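# Check rotor date, then mount rotor and knob or hold

## Task

The current date is 8 August 2027. Read the use-by date printed on the card attached to the centrifuge. If that date has not yet passed, lower the rotor until it sits fully down on the centrifuge drive, then thread the knob onto the tip of the shaft, turn it down until it meets the rotor, and tighten it firmly. If the date has passed, do not mount the rotor: leave it standing where it is and set the HOLD block on top of it. The rotor must never be dropped.

## Robot and tools

ROBOT. Two six-joint arms, left_arm and right_arm, each ending in a two-finger parallel gripper with a wrist camera. In every row and every per-joint list the joint order is shoulder pan, shoulder lift, elbow, wrist 1, wrist 2, wrist 3. Stated joint ranges in rad: elbow -3.142 to 3.142, all others -6.283 to 6.283. The real end can differ from these by up to 0.010 rad. Contact torque limits in N m: 306 for both shoulder joints, 139 elbow, 52 for each wrist joint. A held object's weight counts toward these.

FRAMES. Scene frame: origin at table-top height, halfway between the nominal arm bases; +z up, +x away from the arms over the table, left_arm on the +y side. Image left and right do not match the arm names. The measured bases are: left_arm at (+0.027, +0.454, 0) m, quat_wxyz (+1.000, 0, 0, +0.010); right_arm at (-0.022, -0.682, 0) m, quat_wxyz (+1.000, 0, 0, -0.012). Each arm reports its hand pose, velocities and wrist-camera pose in its own base frame. cam_low and the table use the scene frame. Reported hand positions may be a few cm off, more at long reach.

GRIPPER GEOMETRY. The fingers point along the gripper's +z and close along its y. end_effector_position is the point between the pads when closed. Fingertips reach about 19 mm past it when closed and 6 mm when fully open. A block sticks out about 10 cm from the wrist 3 axis along the gripper's +x and turns with the gripper.

THE ROW. Every motion command is a row of 18 numbers, each in [-1, 1], always for both arms: left_arm's 6 joint values, then its gripper position, force_limit and speed, then the same 9 for right_arm. The joint values are offsets, not poses. They are measured from the Joint targets as they stand when the action (or move) begins, not from the previous row, so sending the same offset again moves further. They are scaled: 1.0 equals 1.371 rad for the shoulder pan and lift, 1.714 rad for the elbow, 2.057 rad for each wrist joint. An arm sent all zeros holds its targets. The three gripper numbers are absolute settings. position: +1 is fully open (85 mm), about -0.8 is where the pads touch, -1 closes until stopped. force_limit from -1 (about 30 N per pad on a slow close) to +1 (about 100 N). speed: about 20 mm/s at -1, 85 at 0, 150 at +1. Fast closes from well open grip much harder (up to about 245 N). To leave a gripper unchanged, resend its last three numbers; 0 is a real command. New force or speed only applies after the position changes by at least 0.01; open first to regrip softer.

TOOLS.
execute_actions: actions is a list of actions; each action is a table of up to 15 rows, one per 1/30 s step, the last row repeated to fill 15. Optional cameras: list of names, ["all"], or []; images come by default only when actions is empty. An action whose offsets would push a joint more than 0.010 rad beyond its range is refused for both arms; a malformed call or a failing first action rejects the whole call.
move: target is one 18-number row or a list of up to 15 rows; every row's offsets count from the same starting Joint targets. All joints travel together, so grippers follow curves, and nothing is avoided. speed: rad/s for the joint with farthest to go, 0.01 to 3.14, default 0.5, one value or one per target. blend: rad corner rounding per target, 0 means stop at it. blocking=false returns after about 0.5 s while motion continues. Gripper numbers of later targets are sent once everything is at rest there. The result adds a move: line such as done, off_target, moving, held or fault, plus limits=held if steps were withheld.
wait: seconds 0 to 10; arms keep their last command; a running move continues.
stop: brakes a running move; fingers are not stopped.
zoom_image: camera (cam_low, cam_left_wrist, cam_right_wrist), region [x0, y0, x1, y1] in image pixels from the top-left, at most 504 by 504, on the newest images only.
finished_scene: ends the scene for good; optional scene 1.

RESULTS. Joint targets: the base for your next offsets. Joint positions, velocities and torques follow the joint order (rad, rad/s, N m, torques include gravity and are noisy). object_status: 0 moving, 1 stopped while opening, 2 stopped while closing (a grip), 3 reached the request or fully shut. position_measured is in counts: 3 open, about 78 = 60 mm, 130 = 40 mm, 180 = 20 mm, 230 pads touching. "joint sent to its limit" means a joint was driven to its end. "joint command not followed" means the arm-to-arm clearance check held back targets. "within noise" velocities omit end-effector velocities. Tool commands shows present gripper commands. MOTOR HOT appears at 70 °C; at 85 °C that arm brakes for 30 s or more.

CAMERAS. cam_low is fixed on a stand behind the arms; cam_left_wrist and cam_right_wrist ride on the hands; all 672x504, calibrations as given. Use them to read the card date and locate parts.

AVOID. Arms are stiff: a target even slightly past firm contact, or a net outside force near 150 N (±25), or a joint's torque limit, stops that arm for 10 s; release any grip that pins it. Approach contacts slowly and shallowly. Keep the arms apart; any moderate collision or one gripper squeezing the other can end the scene. Do not grip hard on a part still resting on something, swing loads fast, or twist hard. Never drop the rotor, let parts fall, or leave anything off the table. Holding loads or straining toward unreachable poses heats motors. Loose parts may occasionally get nudged.

Each tool is called after "Request:" as a command line: name --argument value for each argument, lists and objects as JSON in quotes; but a table of rows of numbers goes row by row, as --pt "numbers of a row", without its own name.

## Session

Request:
execute_actions --actions '[]'

Scene clock: 0.00 s.
left_arm: end_effector_position=(+0.7352, +0.8027, +0.1988) position_measured=3 object_status=3 end_effector_quat_wxyz=(-0.523, +0.765, +0.045, +0.374) | right_arm: end_effector_position=(+0.3280, +1.0260, +0.3524) position_measured=3 object_status=3 end_effector_quat_wxyz=(-0.231, +0.349, +0.901, +0.116)
Joint positions: left_arm=[3.694 -0.731 1.705 -3.923 -1.122 -2.336] | right_arm=[4.109 -1.009 1.249 -1.942 -1.063 1.74]
Joint velocities: within noise
Joint torques (N m): no reading
Motor temperatures (°C): left_arm=[33 33 31 30 37 32] | right_arm=[33 32 29 38 30 38]
Joint targets: left_arm=[3.694 -0.731 1.705 -3.923 -1.122 -2.336] | right_arm=[4.109 -1.009 1.249 -1.942 -1.063 1.740]
Tool commands: left_gripper/position=+1.0 left_gripper/force_limit=+1.0 left_gripper/speed=+1.0 right_gripper/position=+1.0 right_gripper/force_limit=+1.0 right_gripper/speed=+1.0

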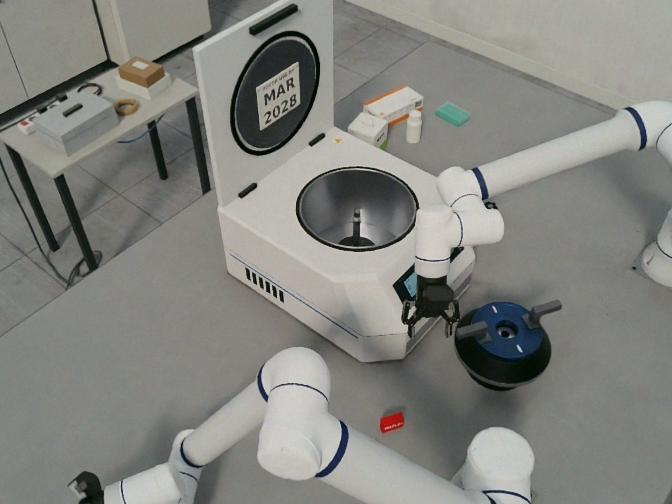

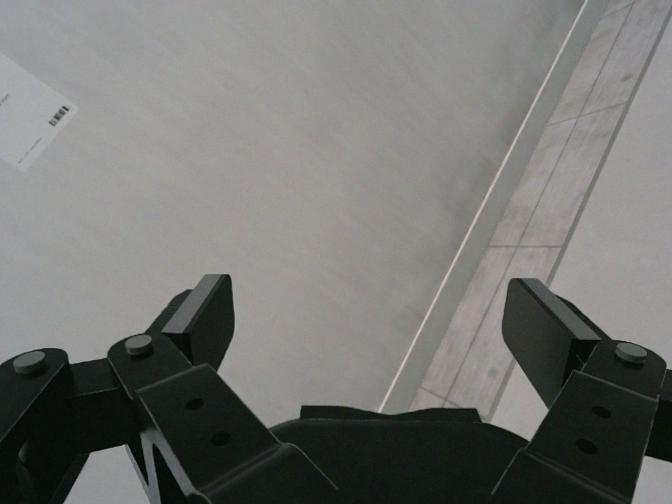

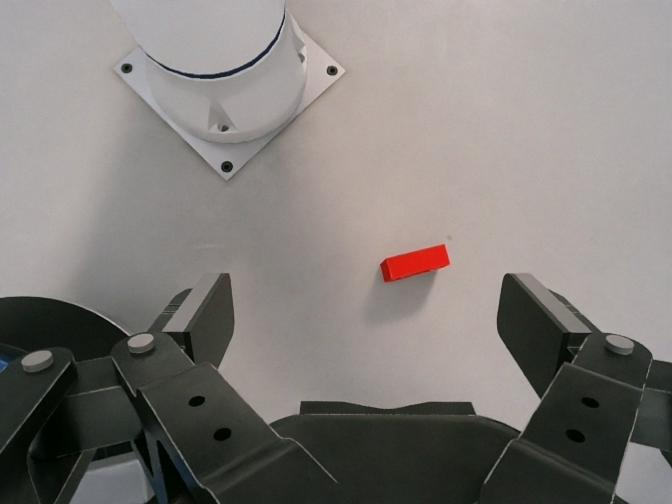

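Request:
zoom_image --camera "cam_low" --region '[220, 30, 340, 150]'

Request:
zoom_image --camera "cam_low" --region '[370, 240, 610, 440]'

Request:
zoom_image --camera "cam_low" --region '[290, 80, 490, 260]'

Request:
zoom_image --camera "cam_right_wrist" --region '[0, 270, 252, 504]'

Request:
zoom_image --camera "cam_low" --region '[0, 30, 220, 250]'

Scaled by 4.200.

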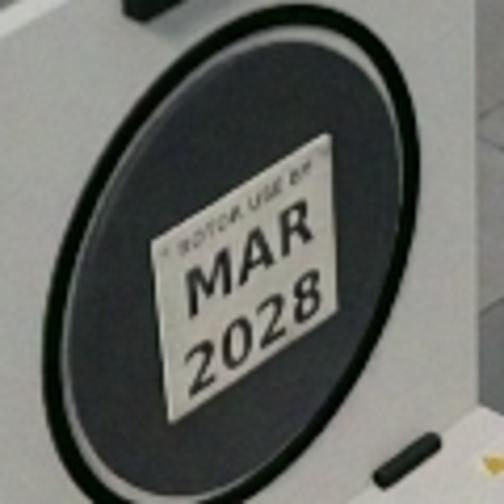

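Scaled by 2.100.

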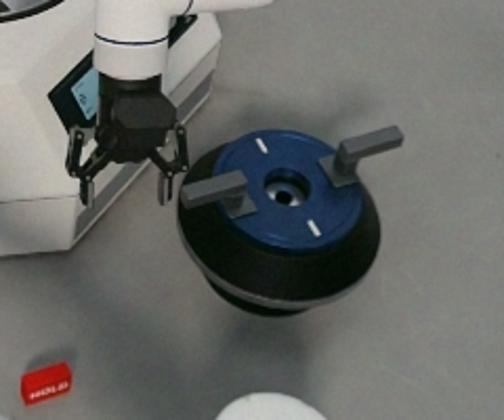

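Scaled by 2.520.

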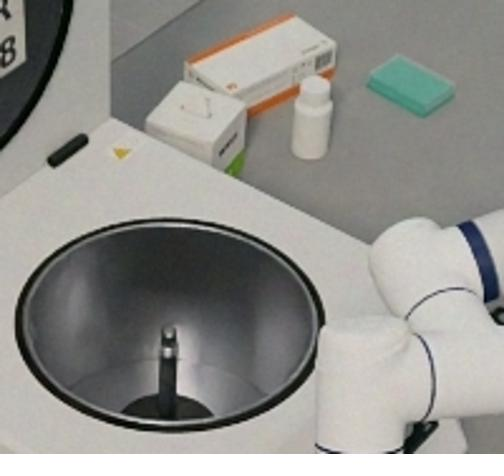

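Scaled by 2.000.

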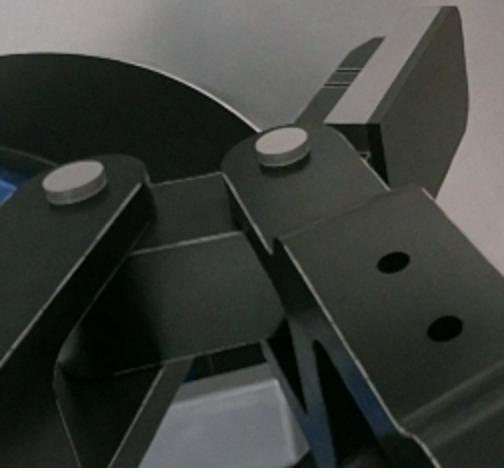

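Scaled by 2.291.

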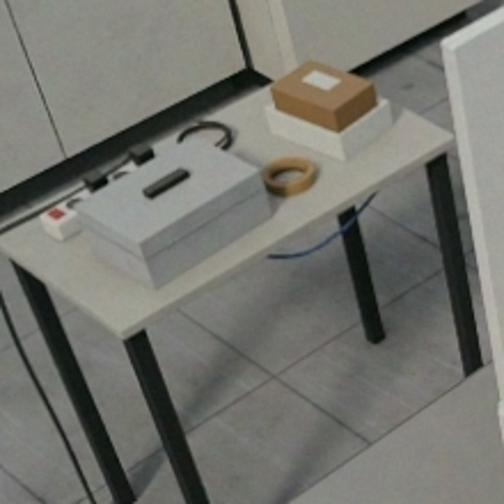

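Request:
move --target '[-0.2845,-0.851,0.005,1,-0.218,0.972,1,1,1,-0.5135,-0.698,0.242,0.327,-0.247,0,1,1,1]' --speed 1.2 --cameras '["all"]'

Scene clock: 5.03 s.
left_arm: end_effector_position=(+0.5601, +0.2713, +0.6878) position_measured=3 object_status=3 end_effector_quat_wxyz=(+0.236, -0.240, +0.941, -0.021) | right_arm: end_effector_position=(+0.3656, +0.2820, +0.6528) position_measured=3 object_status=3 end_effector_quat_wxyz=(+0.000, +0.673, +0.740, +0.000)
Joint positions: left_arm=[3.303 -1.898 1.714 -1.866 -1.571 -0.337] | right_arm=[3.405 -1.966 1.664 -1.269 -1.572 1.74]
Joint torques (N m): left_arm=[-5.61 -41.69 -71.86 -2.22 -2.21 4.06] | right_arm=[-15.49 -22.33 -30.52 -1.53 -2.71 0.11]
Joint targets: left_arm=[3.303 -1.898 1.714 -1.865 -1.571 -0.336] | right_arm=[3.404 -1.966 1.664 -1.269 -1.572 1.740]
move: done
camera_calibration:
cam_left_wrist: T_world_to_cam=[[-0.429476, 0.887942, -0.16465, 0.123711], [0.566384, 0.406846, 0.716719, -0.90174], [0.703392, 0.214558, -0.677646, 0.144318], [0, 0, 0, 1]] pos_world=[0.46235, 0.226056, 0.76446]
cam_right_wrist: T_world_to_cam=[[0.994309, 0.106172, -0.0088142, -0.381302], [0.102653, -0.932639, 0.3459, 0.0222508], [0.0285045, -0.344837, -0.93823, 0.829397], [0, 0, 0, 1]] pos_world=[0.353206, 0.347242, 0.767108]

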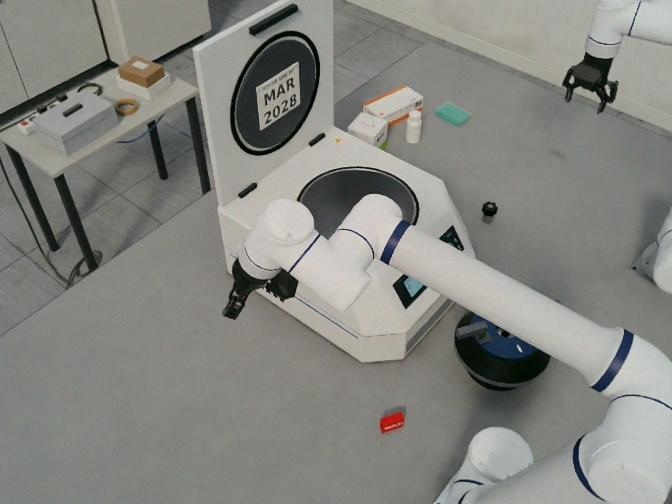

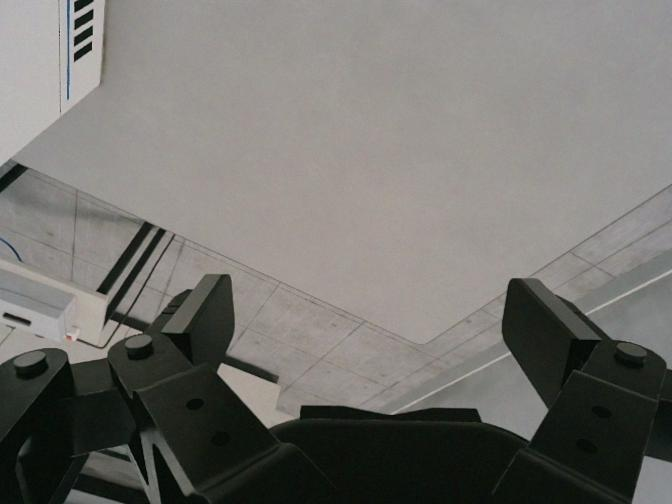

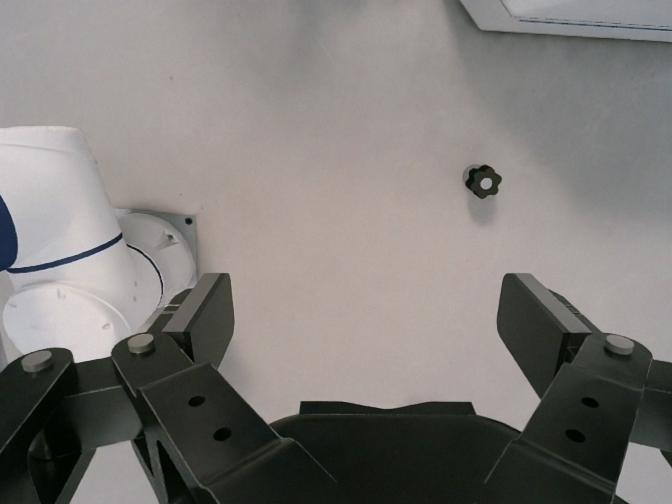

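Request:
move --target '[-1,-0.251,0.1155,0.303,0,-0.106,1,1,1,0,0,0,0,0,0,1,1,1]' --speed 1.2

Request:
move --target '[-0.329,0,0,0,0,0,1,1,1,0.224,0.6995,-0.6,0.034,0,-0.9315,1,1,1]' --speed 1.0 --cameras '["all"]'

Scene clock: 8.27 s.
left_arm: end_effector_position=(+0.2636, -0.1955, +0.5824) position_measured=3 object_status=3 end_effector_quat_wxyz=(+0.001, +0.322, +0.947, -0.001) | right_arm: end_effector_position=(+0.3655, +0.2819, +0.6528) position_measured=3 object_status=3 end_effector_quat_wxyz=(+0.000, +0.673, +0.739, +0.000)
Joint positions: left_arm=[1.932 -2.242 1.912 -1.242 -1.571 -0.554] | right_arm=[3.404 -1.966 1.664 -1.269 -1.572 1.74]
Joint torques (N m): left_arm=[-10.41 -1.89 -62.04 -1.08 0.27 -5.11] | right_arm=[-15.36 -23.76 -30.71 -1.54 -2.9 -0.06]
Joint targets: left_arm=[1.932 -2.242 1.912 -1.242 -1.571 -0.554] | right_arm=[3.404 -1.966 1.664 -1.269 -1.572 1.740]
move: done

Scene clock: 10.90 s.
left_arm: end_effector_position=(+0.1520, -0.2908, +0.5823) position_measured=3 object_status=3 end_effector_quat_wxyz=(+0.000, +0.525, +0.851, -0.001) | right_arm: end_effector_position=(+0.7282, +0.6773, +0.6425) position_measured=3 object_status=3 end_effector_quat_wxyz=(+0.000, -0.365, +0.931, +0.000)
Joint positions: left_arm=[1.481 -2.242 1.912 -1.242 -1.571 -0.554] | right_arm=[3.712 -1.007 0.636 -1.199 -1.572 -0.176]
Joint torques (N m): left_arm=[-8.43 10.15 -64.88 -2.05 2.49 -4.45] | right_arm=[9.03 -68.92 -47.43 -1.18 -0.24 -4.95]
Joint targets: left_arm=[1.481 -2.242 1.912 -1.242 -1.571 -0.554] | right_arm=[3.712 -1.007 0.636 -1.199 -1.572 -0.176]
move: done
camera_calibration:
cam_left_wrist: T_world_to_cam=[[0.896407, 0.442878, -0.0177348, 0.0137676], [0.420533, -0.837177, 0.349694, -0.49225], [0.140024, -0.320926, -0.936696, 0.561207], [0, 0, 0, 1]] pos_world=[0.116084, -0.238092, 0.698061]
cam_right_wrist: T_world_to_cam=[[-0.68803, 0.725612, -0.0100958, 0.0224068], [0.678714, 0.64836, 0.34493, -1.13238], [0.256831, 0.23047, -0.938574, 0.389943], [0, 0, 0, 1]] pos_world=[0.683828, 0.628061, 0.756808]

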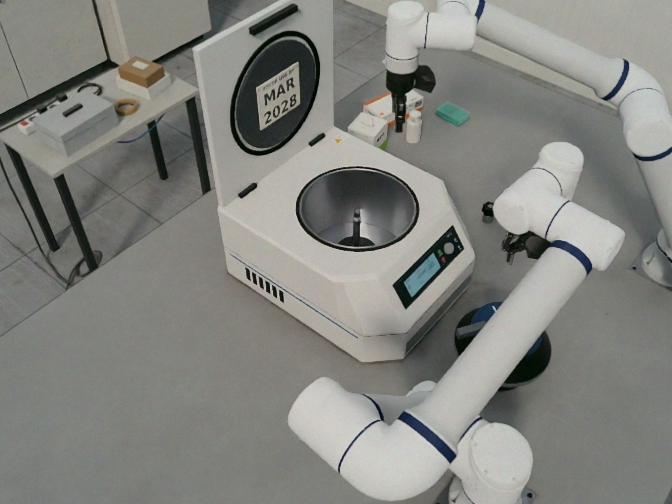

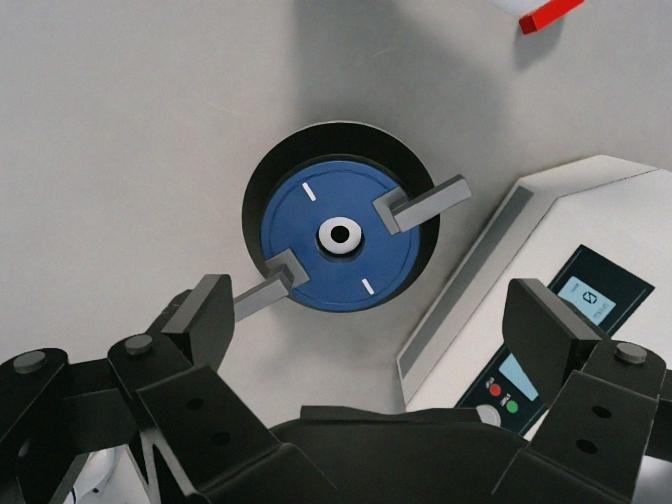

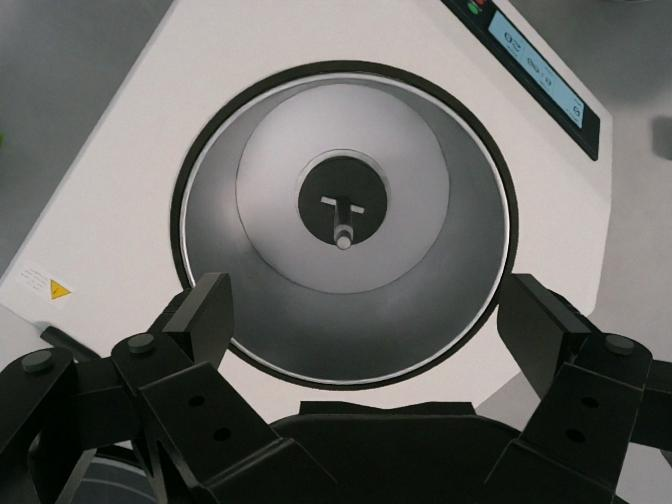

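Request:
zoom_image --camera "cam_right_wrist" --region '[270, 140, 420, 290]'

Request:
zoom_image --camera "cam_left_wrist" --region '[220, 110, 480, 340]'

Request:
zoom_image --camera "cam_low" --region '[290, 150, 430, 260]'

Scaled by 3.360.

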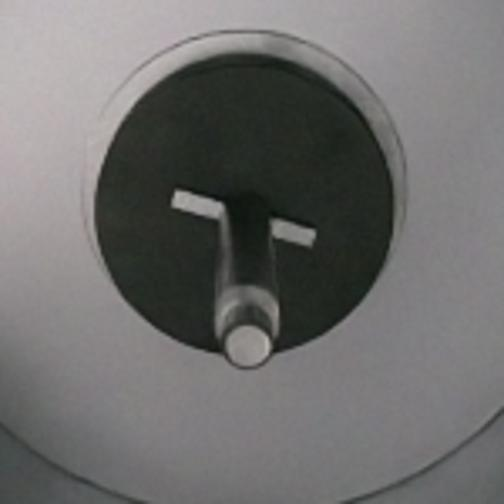

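Scaled by 1.938.

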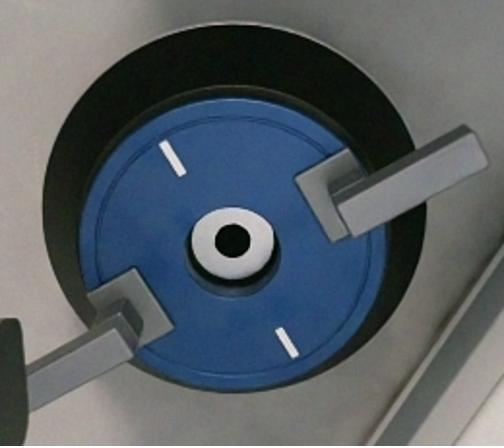

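Scaled by 3.600.

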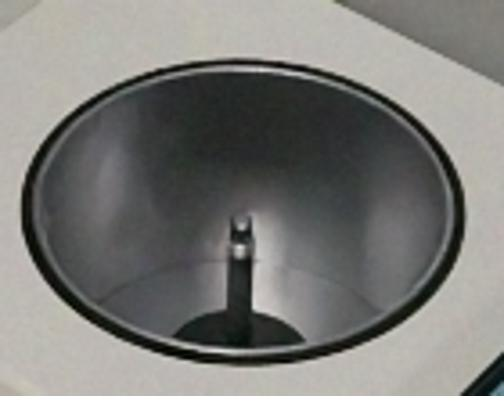

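Request:
move --pt "0 0 0 0 0 0 1 1 1 -0.191 -0.578 0.562 -0.083 0 -0.012 1 1 1" --pt "0.673 0.576 -0.388 -0.06 0 0.159 1 1 1 0.332 -0.449 0.521 -0.135 0 -0.04 1 1 1" --speed 1.0 --blend 0.1 --cameras '["all"]'

Scene clock: 17.40 s.
left_arm: end_effector_position=(+0.6741, -0.3731, +0.6427) position_measured=3 object_status=3 end_effector_quat_wxyz=(+0.000, +0.253, +0.968, +0.000) | right_arm: end_effector_position=(+0.1881, +0.6515, +0.5832) position_measured=3 object_status=3 end_effector_quat_wxyz=(+0.000, -0.599, +0.801, +0.000)
Joint positions: left_arm=[2.404 -1.452 1.247 -1.365 -1.571 -0.227] | right_arm=[4.167 -1.623 1.529 -1.477 -1.572 -0.259]
Joint torques (N m): left_arm=[20.26 -57.94 -90.79 -6.23 2.5 4.61] | right_arm=[5.5 -27.24 -50.34 -11.42 -1.32 -4.89]
Joint targets: left_arm=[2.404 -1.452 1.247 -1.365 -1.571 -0.227] | right_arm=[4.167 -1.623 1.529 -1.477 -1.572 -0.259]
move: done
camera_calibration:
cam_left_wrist: T_world_to_cam=[[0.493448, 0.869611, -0.0168853, 0.0135428], [0.818054, -0.457423, 0.348643, -0.927325], [0.29546, -0.18585, -0.937104, 0.46412], [0, 0, 0, 1]] pos_world=[0.61479, -0.3497, 0.758463]
cam_right_wrist: T_world_to_cam=[[-0.96255, 0.27091, -0.0102397, 0.0169303], [0.25087, 0.904392, 0.345165, -0.815063], [0.102769, 0.32967, -0.938486, 0.44327], [0, 0, 0, 1]] pos_world=[0.175216, 0.586418, 0.697507]

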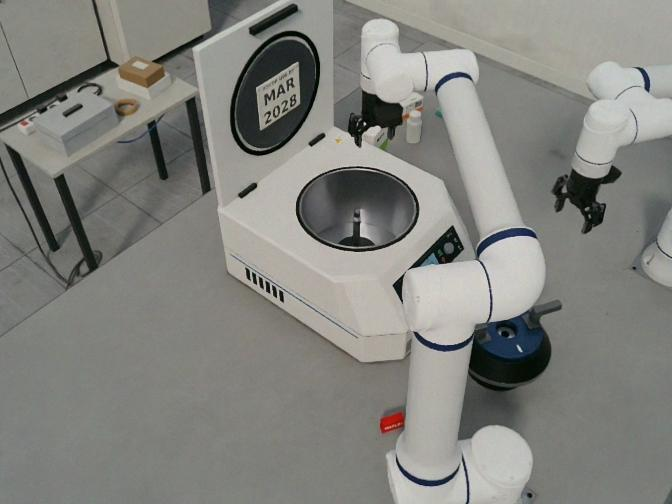

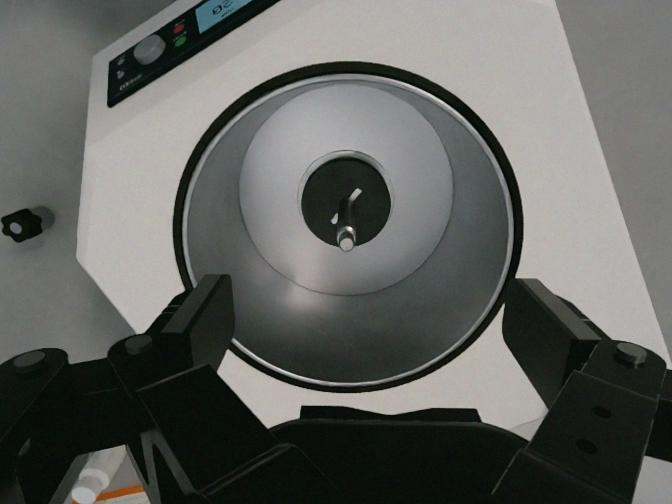

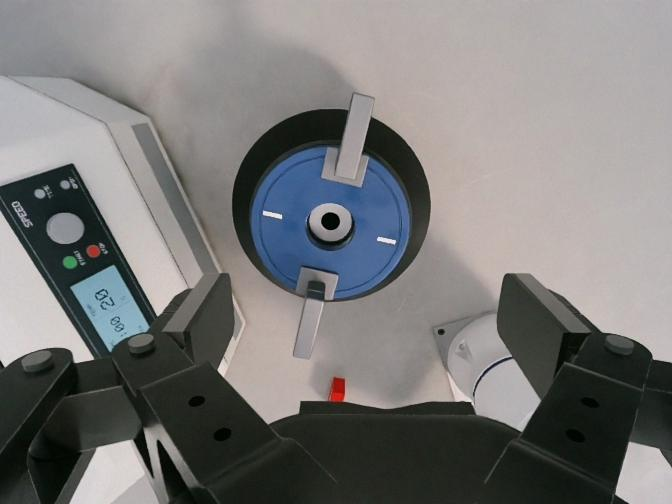

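Request:
zoom_image --camera "cam_left_wrist" --region '[270, 140, 420, 290]'

Request:
zoom_image --camera "cam_right_wrist" --region '[220, 80, 480, 370]'

Scaled by 3.360.

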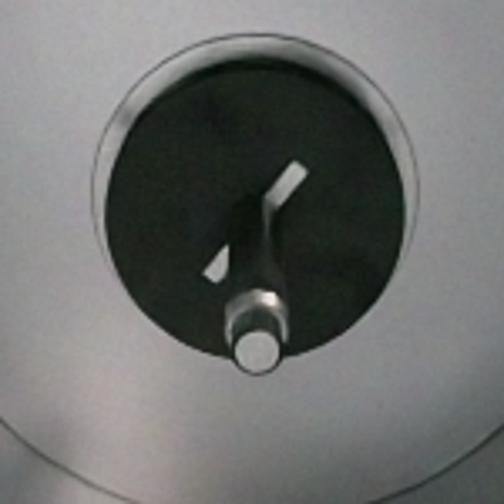

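Scaled by 1.738.

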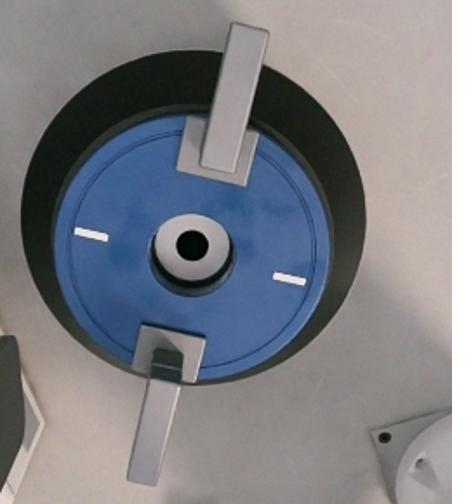

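Request:
move --target '[-0.4212,-0.5085,0.5987,-0.1604,0,0.4998,1,1,1,0.004,-0.0072,0.2359,-0.1917,0,0.1072,1,1,1]' --speed 0.9 --cameras '["all"]'

Scene clock: 21.07 s.
left_arm: end_effector_position=(+0.2598, -0.2925, +0.3602) position_measured=3 object_status=3 end_effector_quat_wxyz=(+0.001, +0.871, +0.491, +0.000) | right_arm: end_effector_position=(+0.1694, +0.6275, +0.3602) position_measured=3 object_status=3 end_effector_quat_wxyz=(+0.000, -0.509, +0.860, +0.000)
Joint positions: left_arm=[1.826 -2.149 2.273 -1.695 -1.571 0.801] | right_arm=[4.172 -1.633 1.933 -1.871 -1.572 -0.038]
Joint torques (N m): left_arm=[-7.03 -16.88 -65.52 -6.52 2.48 4.79] | right_arm=[8.18 -46.4 -30.13 -11.51 -2.81 4.38]
Joint targets: left_arm=[1.826 -2.150 2.273 -1.695 -1.571 0.801] | right_arm=[4.172 -1.633 1.933 -1.871 -1.572 -0.038]
move: done
camera_calibration:
cam_left_wrist: T_world_to_cam=[[0.851999, -0.523303, -0.0158683, -0.357924], [-0.485688, -0.801347, 0.349212, -0.215168], [-0.19546, -0.289822, -0.936909, 0.433769], [0, 0, 0, 1]] pos_world=[0.285231, -0.234011, 0.475862]
cam_right_wrist: T_world_to_cam=[[-0.882656, 0.469909, -0.0102067, -0.135307], [0.437941, 0.830106, 0.345154, -0.696826], [0.170664, 0.300183, -0.93849, 0.250803], [0, 0, 0, 1]] pos_world=[0.142937, 0.566735, 0.474507]

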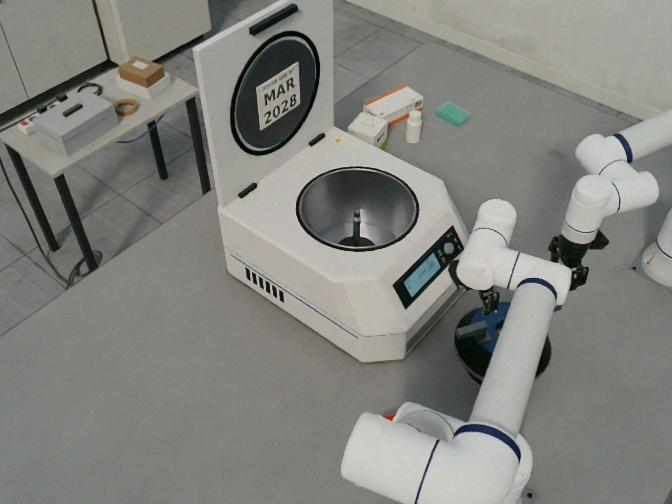

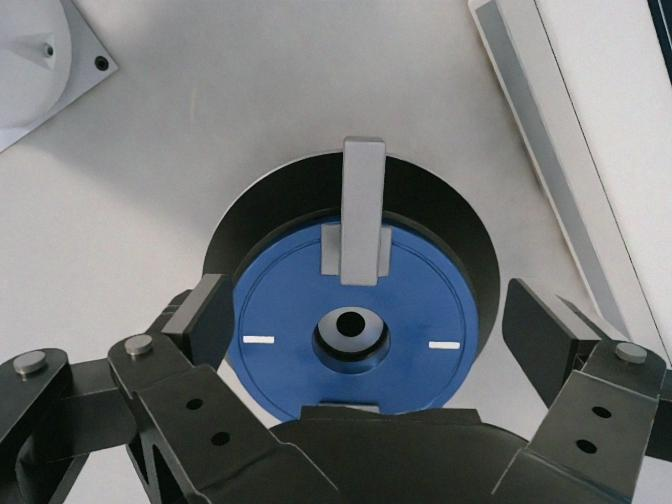

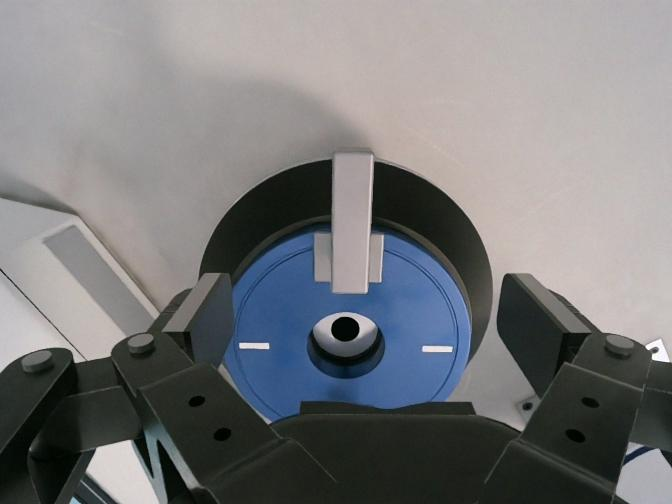

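Request:
move --target '[0.0047,0.061,0.112,-0.1334,0,0.003,1,1,1,-0.002,0.0669,0.088,-0.1178,0,-0.0018,1,1,1]' --speed 0.3 --cameras '["all"]'

Scene clock: 26.00 s.
left_arm: end_effector_position=(+0.2625, -0.2941, +0.2348) position_measured=3 object_status=3 end_effector_quat_wxyz=(+0.000, +0.871, +0.491, +0.000) | right_arm: end_effector_position=(+0.1710, +0.6269, +0.2351) position_measured=3 object_status=3 end_effector_quat_wxyz=(+0.000, -0.510, +0.860, +0.000)
Joint positions: left_arm=[1.833 -2.066 2.465 -1.97 -1.571 0.807] | right_arm=[4.17 -1.541 2.084 -2.113 -1.572 -0.042]
Joint torques (N m): left_arm=[19.91 12.82 -58.65 -6.18 2.25 3.71] | right_arm=[-15.28 -29.41 -28.22 -11.3 -1.99 -4.72]
Joint targets: left_arm=[1.833 -2.066 2.465 -1.970 -1.571 0.807] | right_arm=[4.170 -1.541 2.084 -2.113 -1.572 -0.042]
move: done
camera_calibration:
cam_left_wrist: T_world_to_cam=[[0.851987, -0.523296, -0.0167501, -0.362736], [-0.485591, -0.801751, 0.348421, -0.171228], [-0.195757, -0.288716, -0.937188, 0.316883], [0, 0, 0, 1]] pos_world=[0.287931, -0.235611, 0.350563]
cam_right_wrist: T_world_to_cam=[[-0.883091, 0.469091, -0.0101803, -0.134281], [0.437218, 0.830574, 0.344945, -0.653979], [0.170266, 0.300167, -0.938568, 0.133382], [0, 0, 0, 1]] pos_world=[0.144638, 0.566131, 0.349408]

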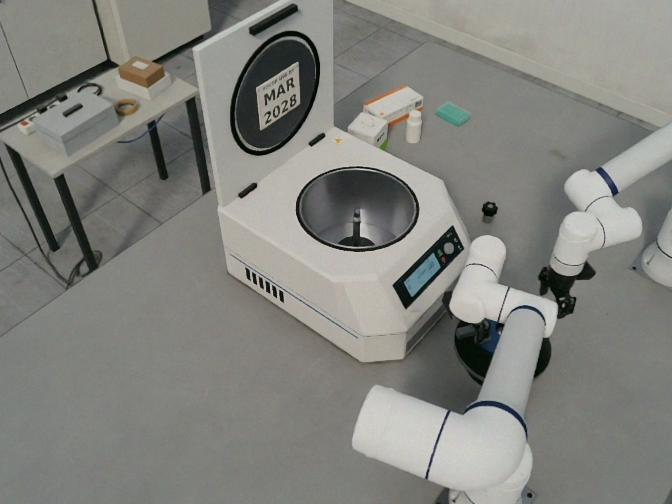

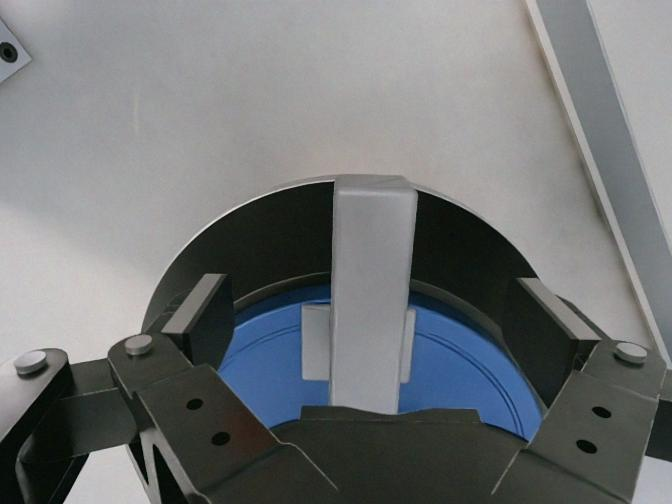

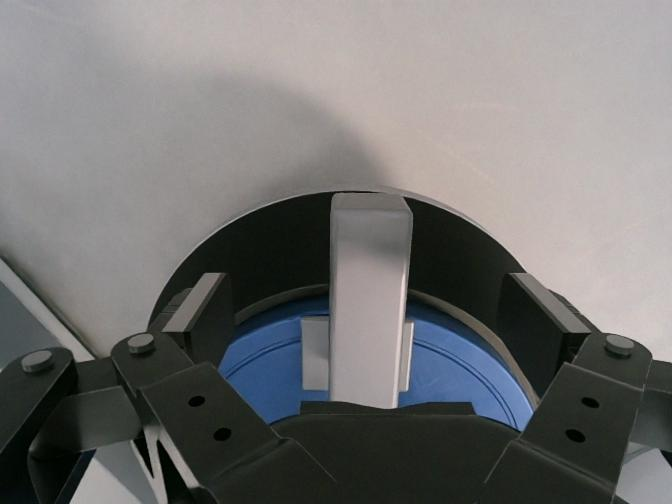

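Request:
move --target '[0.0011,0.0265,0.0239,-0.0375,0,0.001,0.2,0,0,0.0008,0.0224,0.0172,-0.0297,0,0.001,0.2,0,0]' --speed 0.15 --cameras '["cam_left_wrist","cam_right_wrist"]'

Scene clock: 27.60 s.
left_arm: end_effector_position=(+0.2633, -0.2947, +0.2050) position_measured=104 object_status=3 end_effector_quat_wxyz=(+0.000, +0.872, +0.490, +0.000) | right_arm: end_effector_position=(+0.1706, +0.6275, +0.2054) position_measured=104 object_status=3 end_effector_quat_wxyz=(+0.000, -0.509, +0.860, +0.000)
Joint positions: left_arm=[1.834 -2.03 2.506 -2.047 -1.571 0.809] | right_arm=[4.171 -1.51 2.113 -2.174 -1.572 -0.04]
Joint torques (N m): left_arm=[19.21 10.89 -57.26 -6.99 2.54 4.44] | right_arm=[6.96 -30.88 -24.91 -11.7 -1.59 4.43]
Joint targets: left_arm=[1.834 -2.030 2.506 -2.047 -1.571 0.809] | right_arm=[4.171 -1.510 2.113 -2.175 -1.572 -0.040]
move: done
camera_calibration:
cam_left_wrist: T_world_to_cam=[[0.851707, -0.523746, -0.0169021, -0.364261], [-0.485997, -0.801561, 0.348292, -0.160815], [-0.195965, -0.288429, -0.937234, 0.289052], [0, 0, 0, 1]] pos_world=[0.288732, -0.236312, 0.320763]
cam_right_wrist: T_world_to_cam=[[-0.882646, 0.469928, -0.0102325, -0.135784], [0.437846, 0.829916, 0.345732, -0.643902], [0.170961, 0.300679, -0.938278, 0.104955], [0, 0, 0, 1]] pos_world=[0.144137, 0.566636, 0.319705]
Images, in order (width x height): cam_left_wrist 672x504, cam_right_wrist 672x504.

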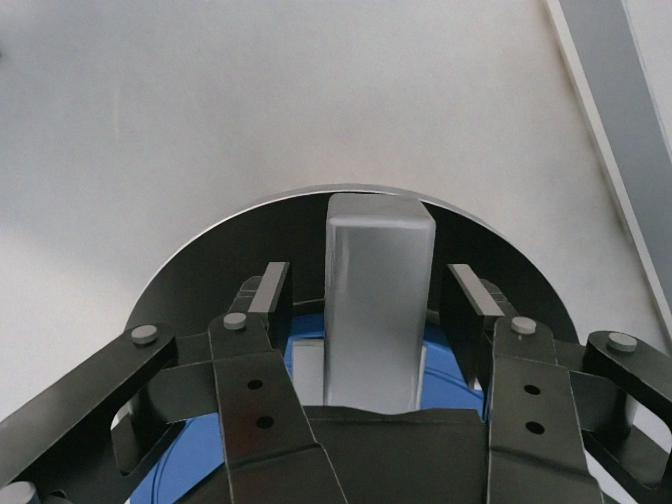

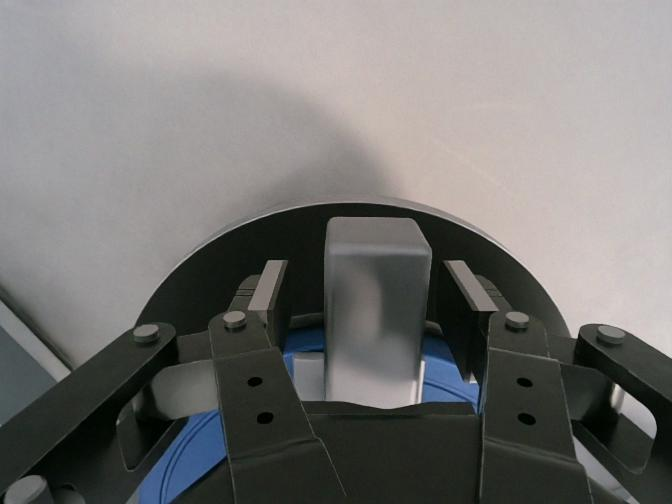

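Request:
move --pt "0.0023 0.0031 -0.0011 -0.0011 0 0.0083 0.2 0 0 0.0018 0.0004 -0.0004 0 0 0.008 0.2 0 0" --pt "0.0023 0.0031 -0.0011 -0.0011 0 0.0083 -1 0 -1 0.0018 0.0004 -0.0004 0 0 0.008 -1 0 -1" --speed 0.15 --cameras '["cam_left_wrist","cam_right_wrist"]'

Scene clock: 30.70 s.
left_arm: end_effector_position=(+0.2647, -0.2955, +0.2049) position_measured=172 object_status=0 end_effector_quat_wxyz=(+0.000, +0.875, +0.484, +0.000) | right_arm: end_effector_position=(+0.1692, +0.6282, +0.2054) position_measured=172 object_status=0 end_effector_quat_wxyz=(+0.001, -0.503, +0.864, +0.000)
Joint positions: left_arm=[1.837 -2.025 2.504 -2.049 -1.571 0.826] | right_arm=[4.173 -1.51 2.113 -2.175 -1.572 -0.023]
Joint torques (N m): left_arm=[13.67 9.92 -73.7 -6.06 2.05 1.83] | right_arm=[7.96 -28.88 -40.82 -10.99 -1.27 1.86]
Joint targets: left_arm=[1.837 -2.025 2.504 -2.049 -1.571 0.826] | right_arm=[4.173 -1.510 2.113 -2.175 -1.572 -0.023]
move: done
camera_calibration:
cam_left_wrist: T_world_to_cam=[[0.844339, -0.535544, -0.0168744, -0.367447], [-0.497113, -0.794721, 0.348277, -0.15581], [-0.199928, -0.285675, -0.93724, 0.290852], [0, 0, 0, 1]] pos_world=[0.290944, -0.237521, 0.320663]
cam_right_wrist: T_world_to_cam=[[-0.875978, 0.482242, -0.0102527, -0.146221], [0.449383, 0.823646, 0.345922, -0.64202], [0.175263, 0.298413, -0.938207, 0.105643], [0, 0, 0, 1]] pos_world=[0.141912, 0.567786, 0.319705]
Images, in order (width x height): cam_left_wrist 672x504, cam_right_wrist 672x504.

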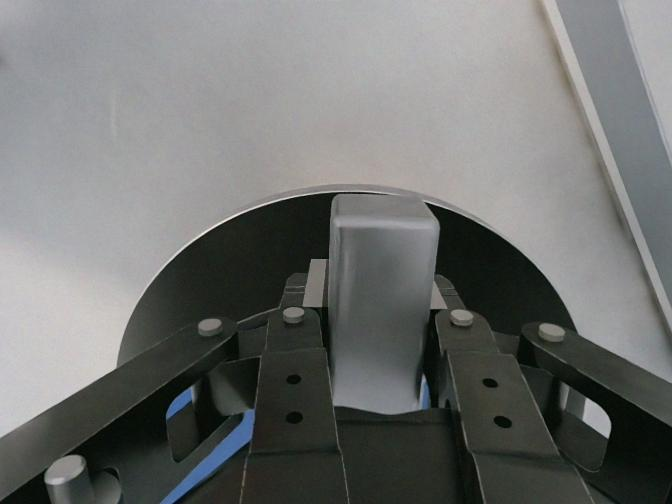

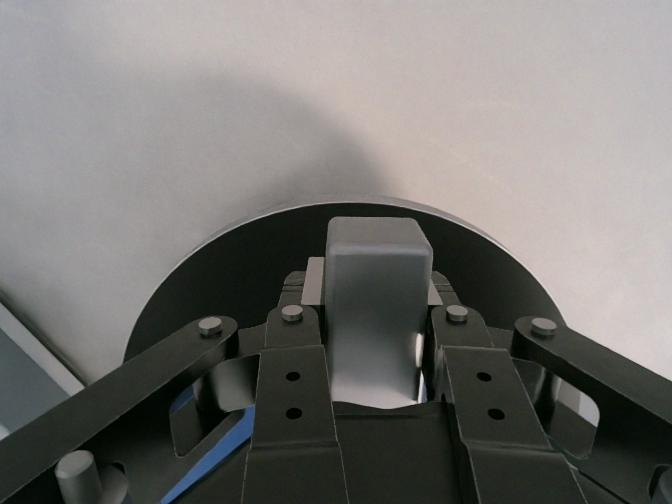

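Request:
wait --seconds 0.3

Scene clock: 31.07 s.
left_arm: end_effector_position=(+0.2647, -0.2955, +0.2049) position_measured=172 object_status=2 end_effector_quat_wxyz=(+0.000, +0.875, +0.484, +0.000) | right_arm: end_effector_position=(+0.1692, +0.6282, +0.2054) position_measured=172 object_status=2 end_effector_quat_wxyz=(+0.001, -0.503, +0.864, +0.000)
Joint positions: left_arm=[1.837 -2.025 2.504 -2.049 -1.571 0.826] | right_arm=[4.173 -1.51 2.113 -2.175 -1.572 -0.023]
Joint torques (N m): left_arm=[11 9.31 -68.4 -6.4 2.19 0.41] | right_arm=[8.52 -29.61 -38.88 -10.84 -1.12 -0.07]
Joint targets: left_arm=[1.837 -2.025 2.504 -2.049 -1.571 0.826] | right_arm=[4.173 -1.510 2.113 -2.175 -1.572 -0.023]
Tool commands: left_gripper/position=-1.0 left_gripper/force_limit=+0.0 left_gripper/speed=-1.0 right_gripper/position=-1.0 right_gripper/force_limit=+0.0 right_gripper/speed=-1.0
wait: 0.30 s; at rest by 0.10 s

Request:
move --target '[0,-0.0391,-0.0417,0.0604,0,0,-1,0,-1,0,-0.0360,-0.0298,0.0494,0,0,-1,0,-1]' --speed 0.12 --cameras '["all"]'

Scene clock: 33.50 s.
left_arm: end_effector_position=(+0.2646, -0.2954, +0.2549) position_measured=172 object_status=2 end_effector_quat_wxyz=(+0.000, +0.875, +0.484, +0.000) | right_arm: end_effector_position=(+0.1690, +0.6278, +0.2551) position_measured=172 object_status=2 end_effector_quat_wxyz=(+0.000, -0.503, +0.864, +0.000)
Joint positions: left_arm=[1.837 -2.079 2.433 -1.925 -1.571 0.826] | right_arm=[4.173 -1.559 2.062 -2.073 -1.572 -0.023]
Joint torques (N m): left_arm=[17.43 -34.26 -109.77 0.2 7.47 -4] | right_arm=[5.51 -67.14 -46.18 8.58 -0.79 -3.64]
Joint targets: left_arm=[1.837 -2.079 2.433 -1.925 -1.571 0.826] | right_arm=[4.173 -1.559 2.062 -2.073 -1.572 -0.023]
move: done
camera_calibration:
cam_left_wrist: T_world_to_cam=[[0.844296, -0.535627, -0.0163864, -0.3666], [-0.497189, -0.794382, 0.348941, -0.173258], [-0.199919, -0.286463, -0.937001, 0.337473], [0, 0, 0, 1]] pos_world=[0.290844, -0.237321, 0.370662]
cam_right_wrist: T_world_to_cam=[[-0.875995, 0.482214, -0.0101109, -0.145776], [0.449586, 0.823955, 0.344921, -0.658709], [0.174657, 0.297603, -0.938577, 0.153083], [0, 0, 0, 1]] pos_world=[0.14171, 0.567484, 0.369408]

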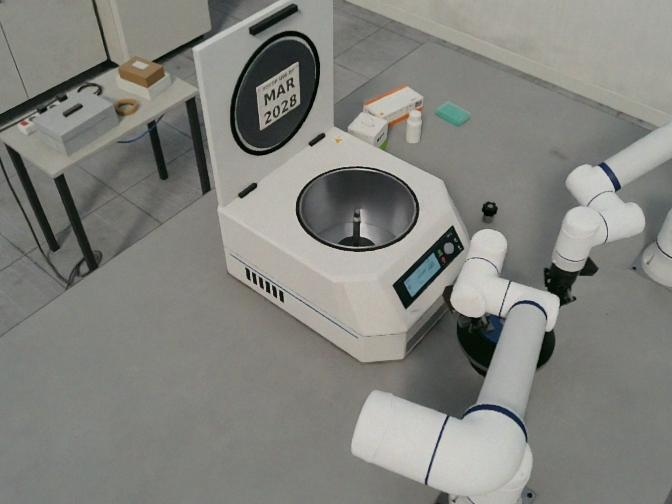

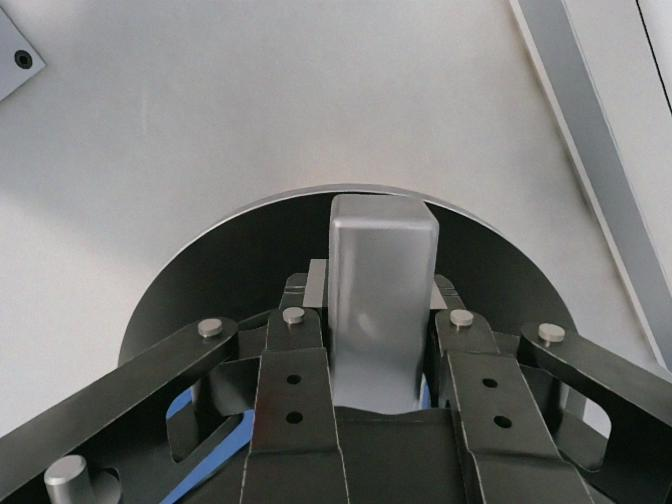

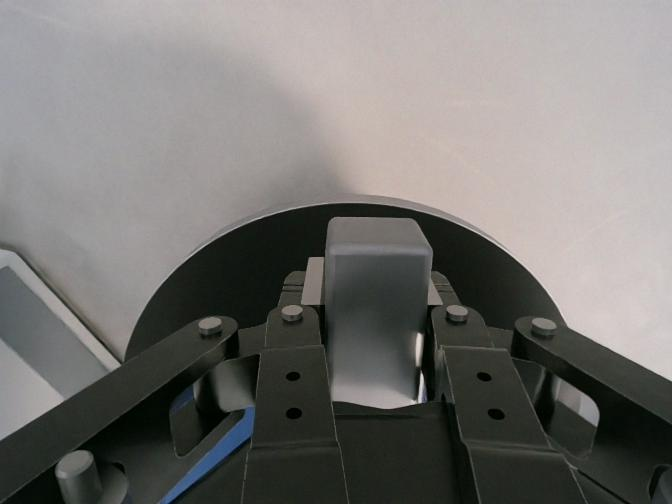

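Request:
move --pt "0 -0.0274 -0.0494 0.0595 0 0 -1 0 -1 0 -0.0319 -0.0374 0.0521 0 0 -1 0 -1" --pt "0 -0.0427 -0.1011 0.1128 0 0 -1 0 -1 0 -0.0557 -0.079 0.1025 0 0 -1 0 -1" --pt "0 -0.0487 -0.1554 0.162 0 0 -1 0 -1 0 -0.0721 -0.1248 0.1517 0 0 -1 0 -1" --pt "0 -0.046 -0.2176 0.2121 0 0 -1 0 -1 0 -0.0821 -0.1795 0.2039 0 0 -1 0 -1" --pt "0 -0.0346 -0.2884 0.2635 0 0 -1 0 -1 0 -0.0839 -0.2445 0.2592 0 0 -1 0 -1" --speed 0.2 --blend 0.03 --cameras '["all"]'

Scene clock: 37.27 s.
left_arm: end_effector_position=(+0.2646, -0.2955, +0.5447) position_measured=172 object_status=2 end_effector_quat_wxyz=(+0.000, +0.875, +0.484, +0.000) | right_arm: end_effector_position=(+0.1689, +0.6278, +0.5450) position_measured=172 object_status=2 end_effector_quat_wxyz=(+0.000, -0.503, +0.864, +0.000)
Joint positions: left_arm=[1.837 -2.126 1.938 -1.383 -1.571 0.826] | right_arm=[4.173 -1.674 1.643 -1.54 -1.572 -0.023]
Joint torques (N m): left_arm=[28.22 -15.59 -120.35 2.46 7.72 -4.4] | right_arm=[1.91 -72.41 -59.06 12.87 -0.22 -3.41]
Joint targets: left_arm=[1.837 -2.126 1.938 -1.383 -1.571 0.826] | right_arm=[4.173 -1.674 1.643 -1.540 -1.572 -0.023]
move: done
camera_calibration:
cam_left_wrist: T_world_to_cam=[[0.844267, -0.535668, -0.0165376, -0.361806], [-0.497238, -0.794464, 0.348685, -0.274297], [-0.199918, -0.28616, -0.937094, 0.60912], [0, 0, 0, 1]] pos_world=[0.290844, -0.237421, 0.660463]
cam_right_wrist: T_world_to_cam=[[-0.876008, 0.482188, -0.0102329, -0.142739], [0.449367, 0.823719, 0.345769, -0.758887], [0.175154, 0.298298, -0.938264, 0.424578], [0, 0, 0, 1]] pos_world=[0.141611, 0.567286, 0.659305]

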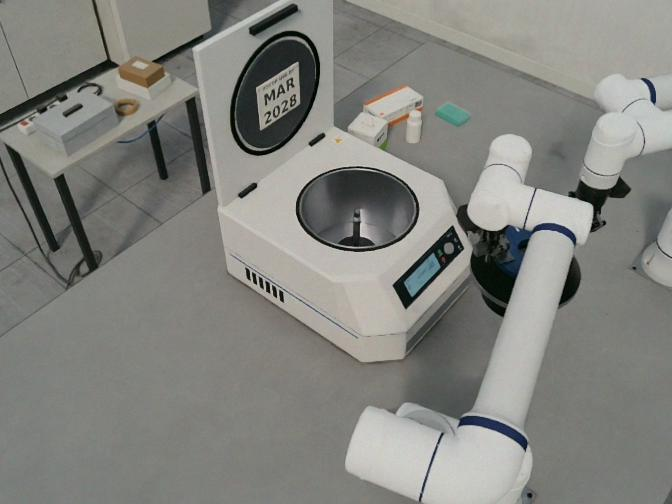

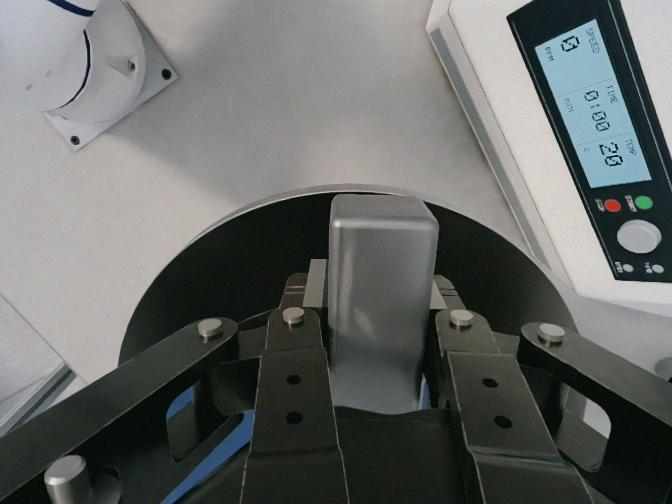

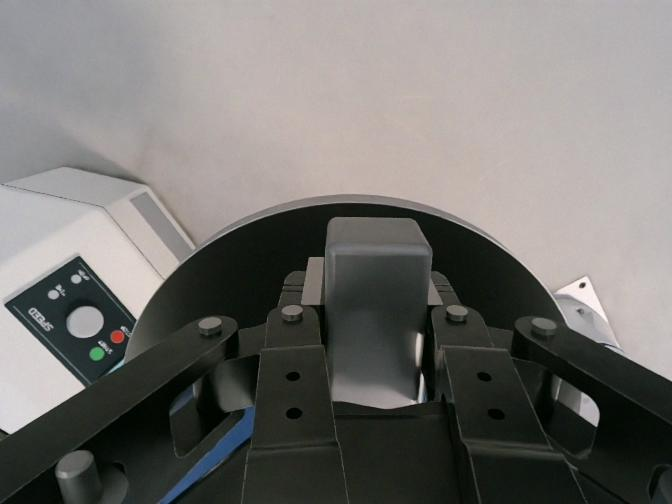

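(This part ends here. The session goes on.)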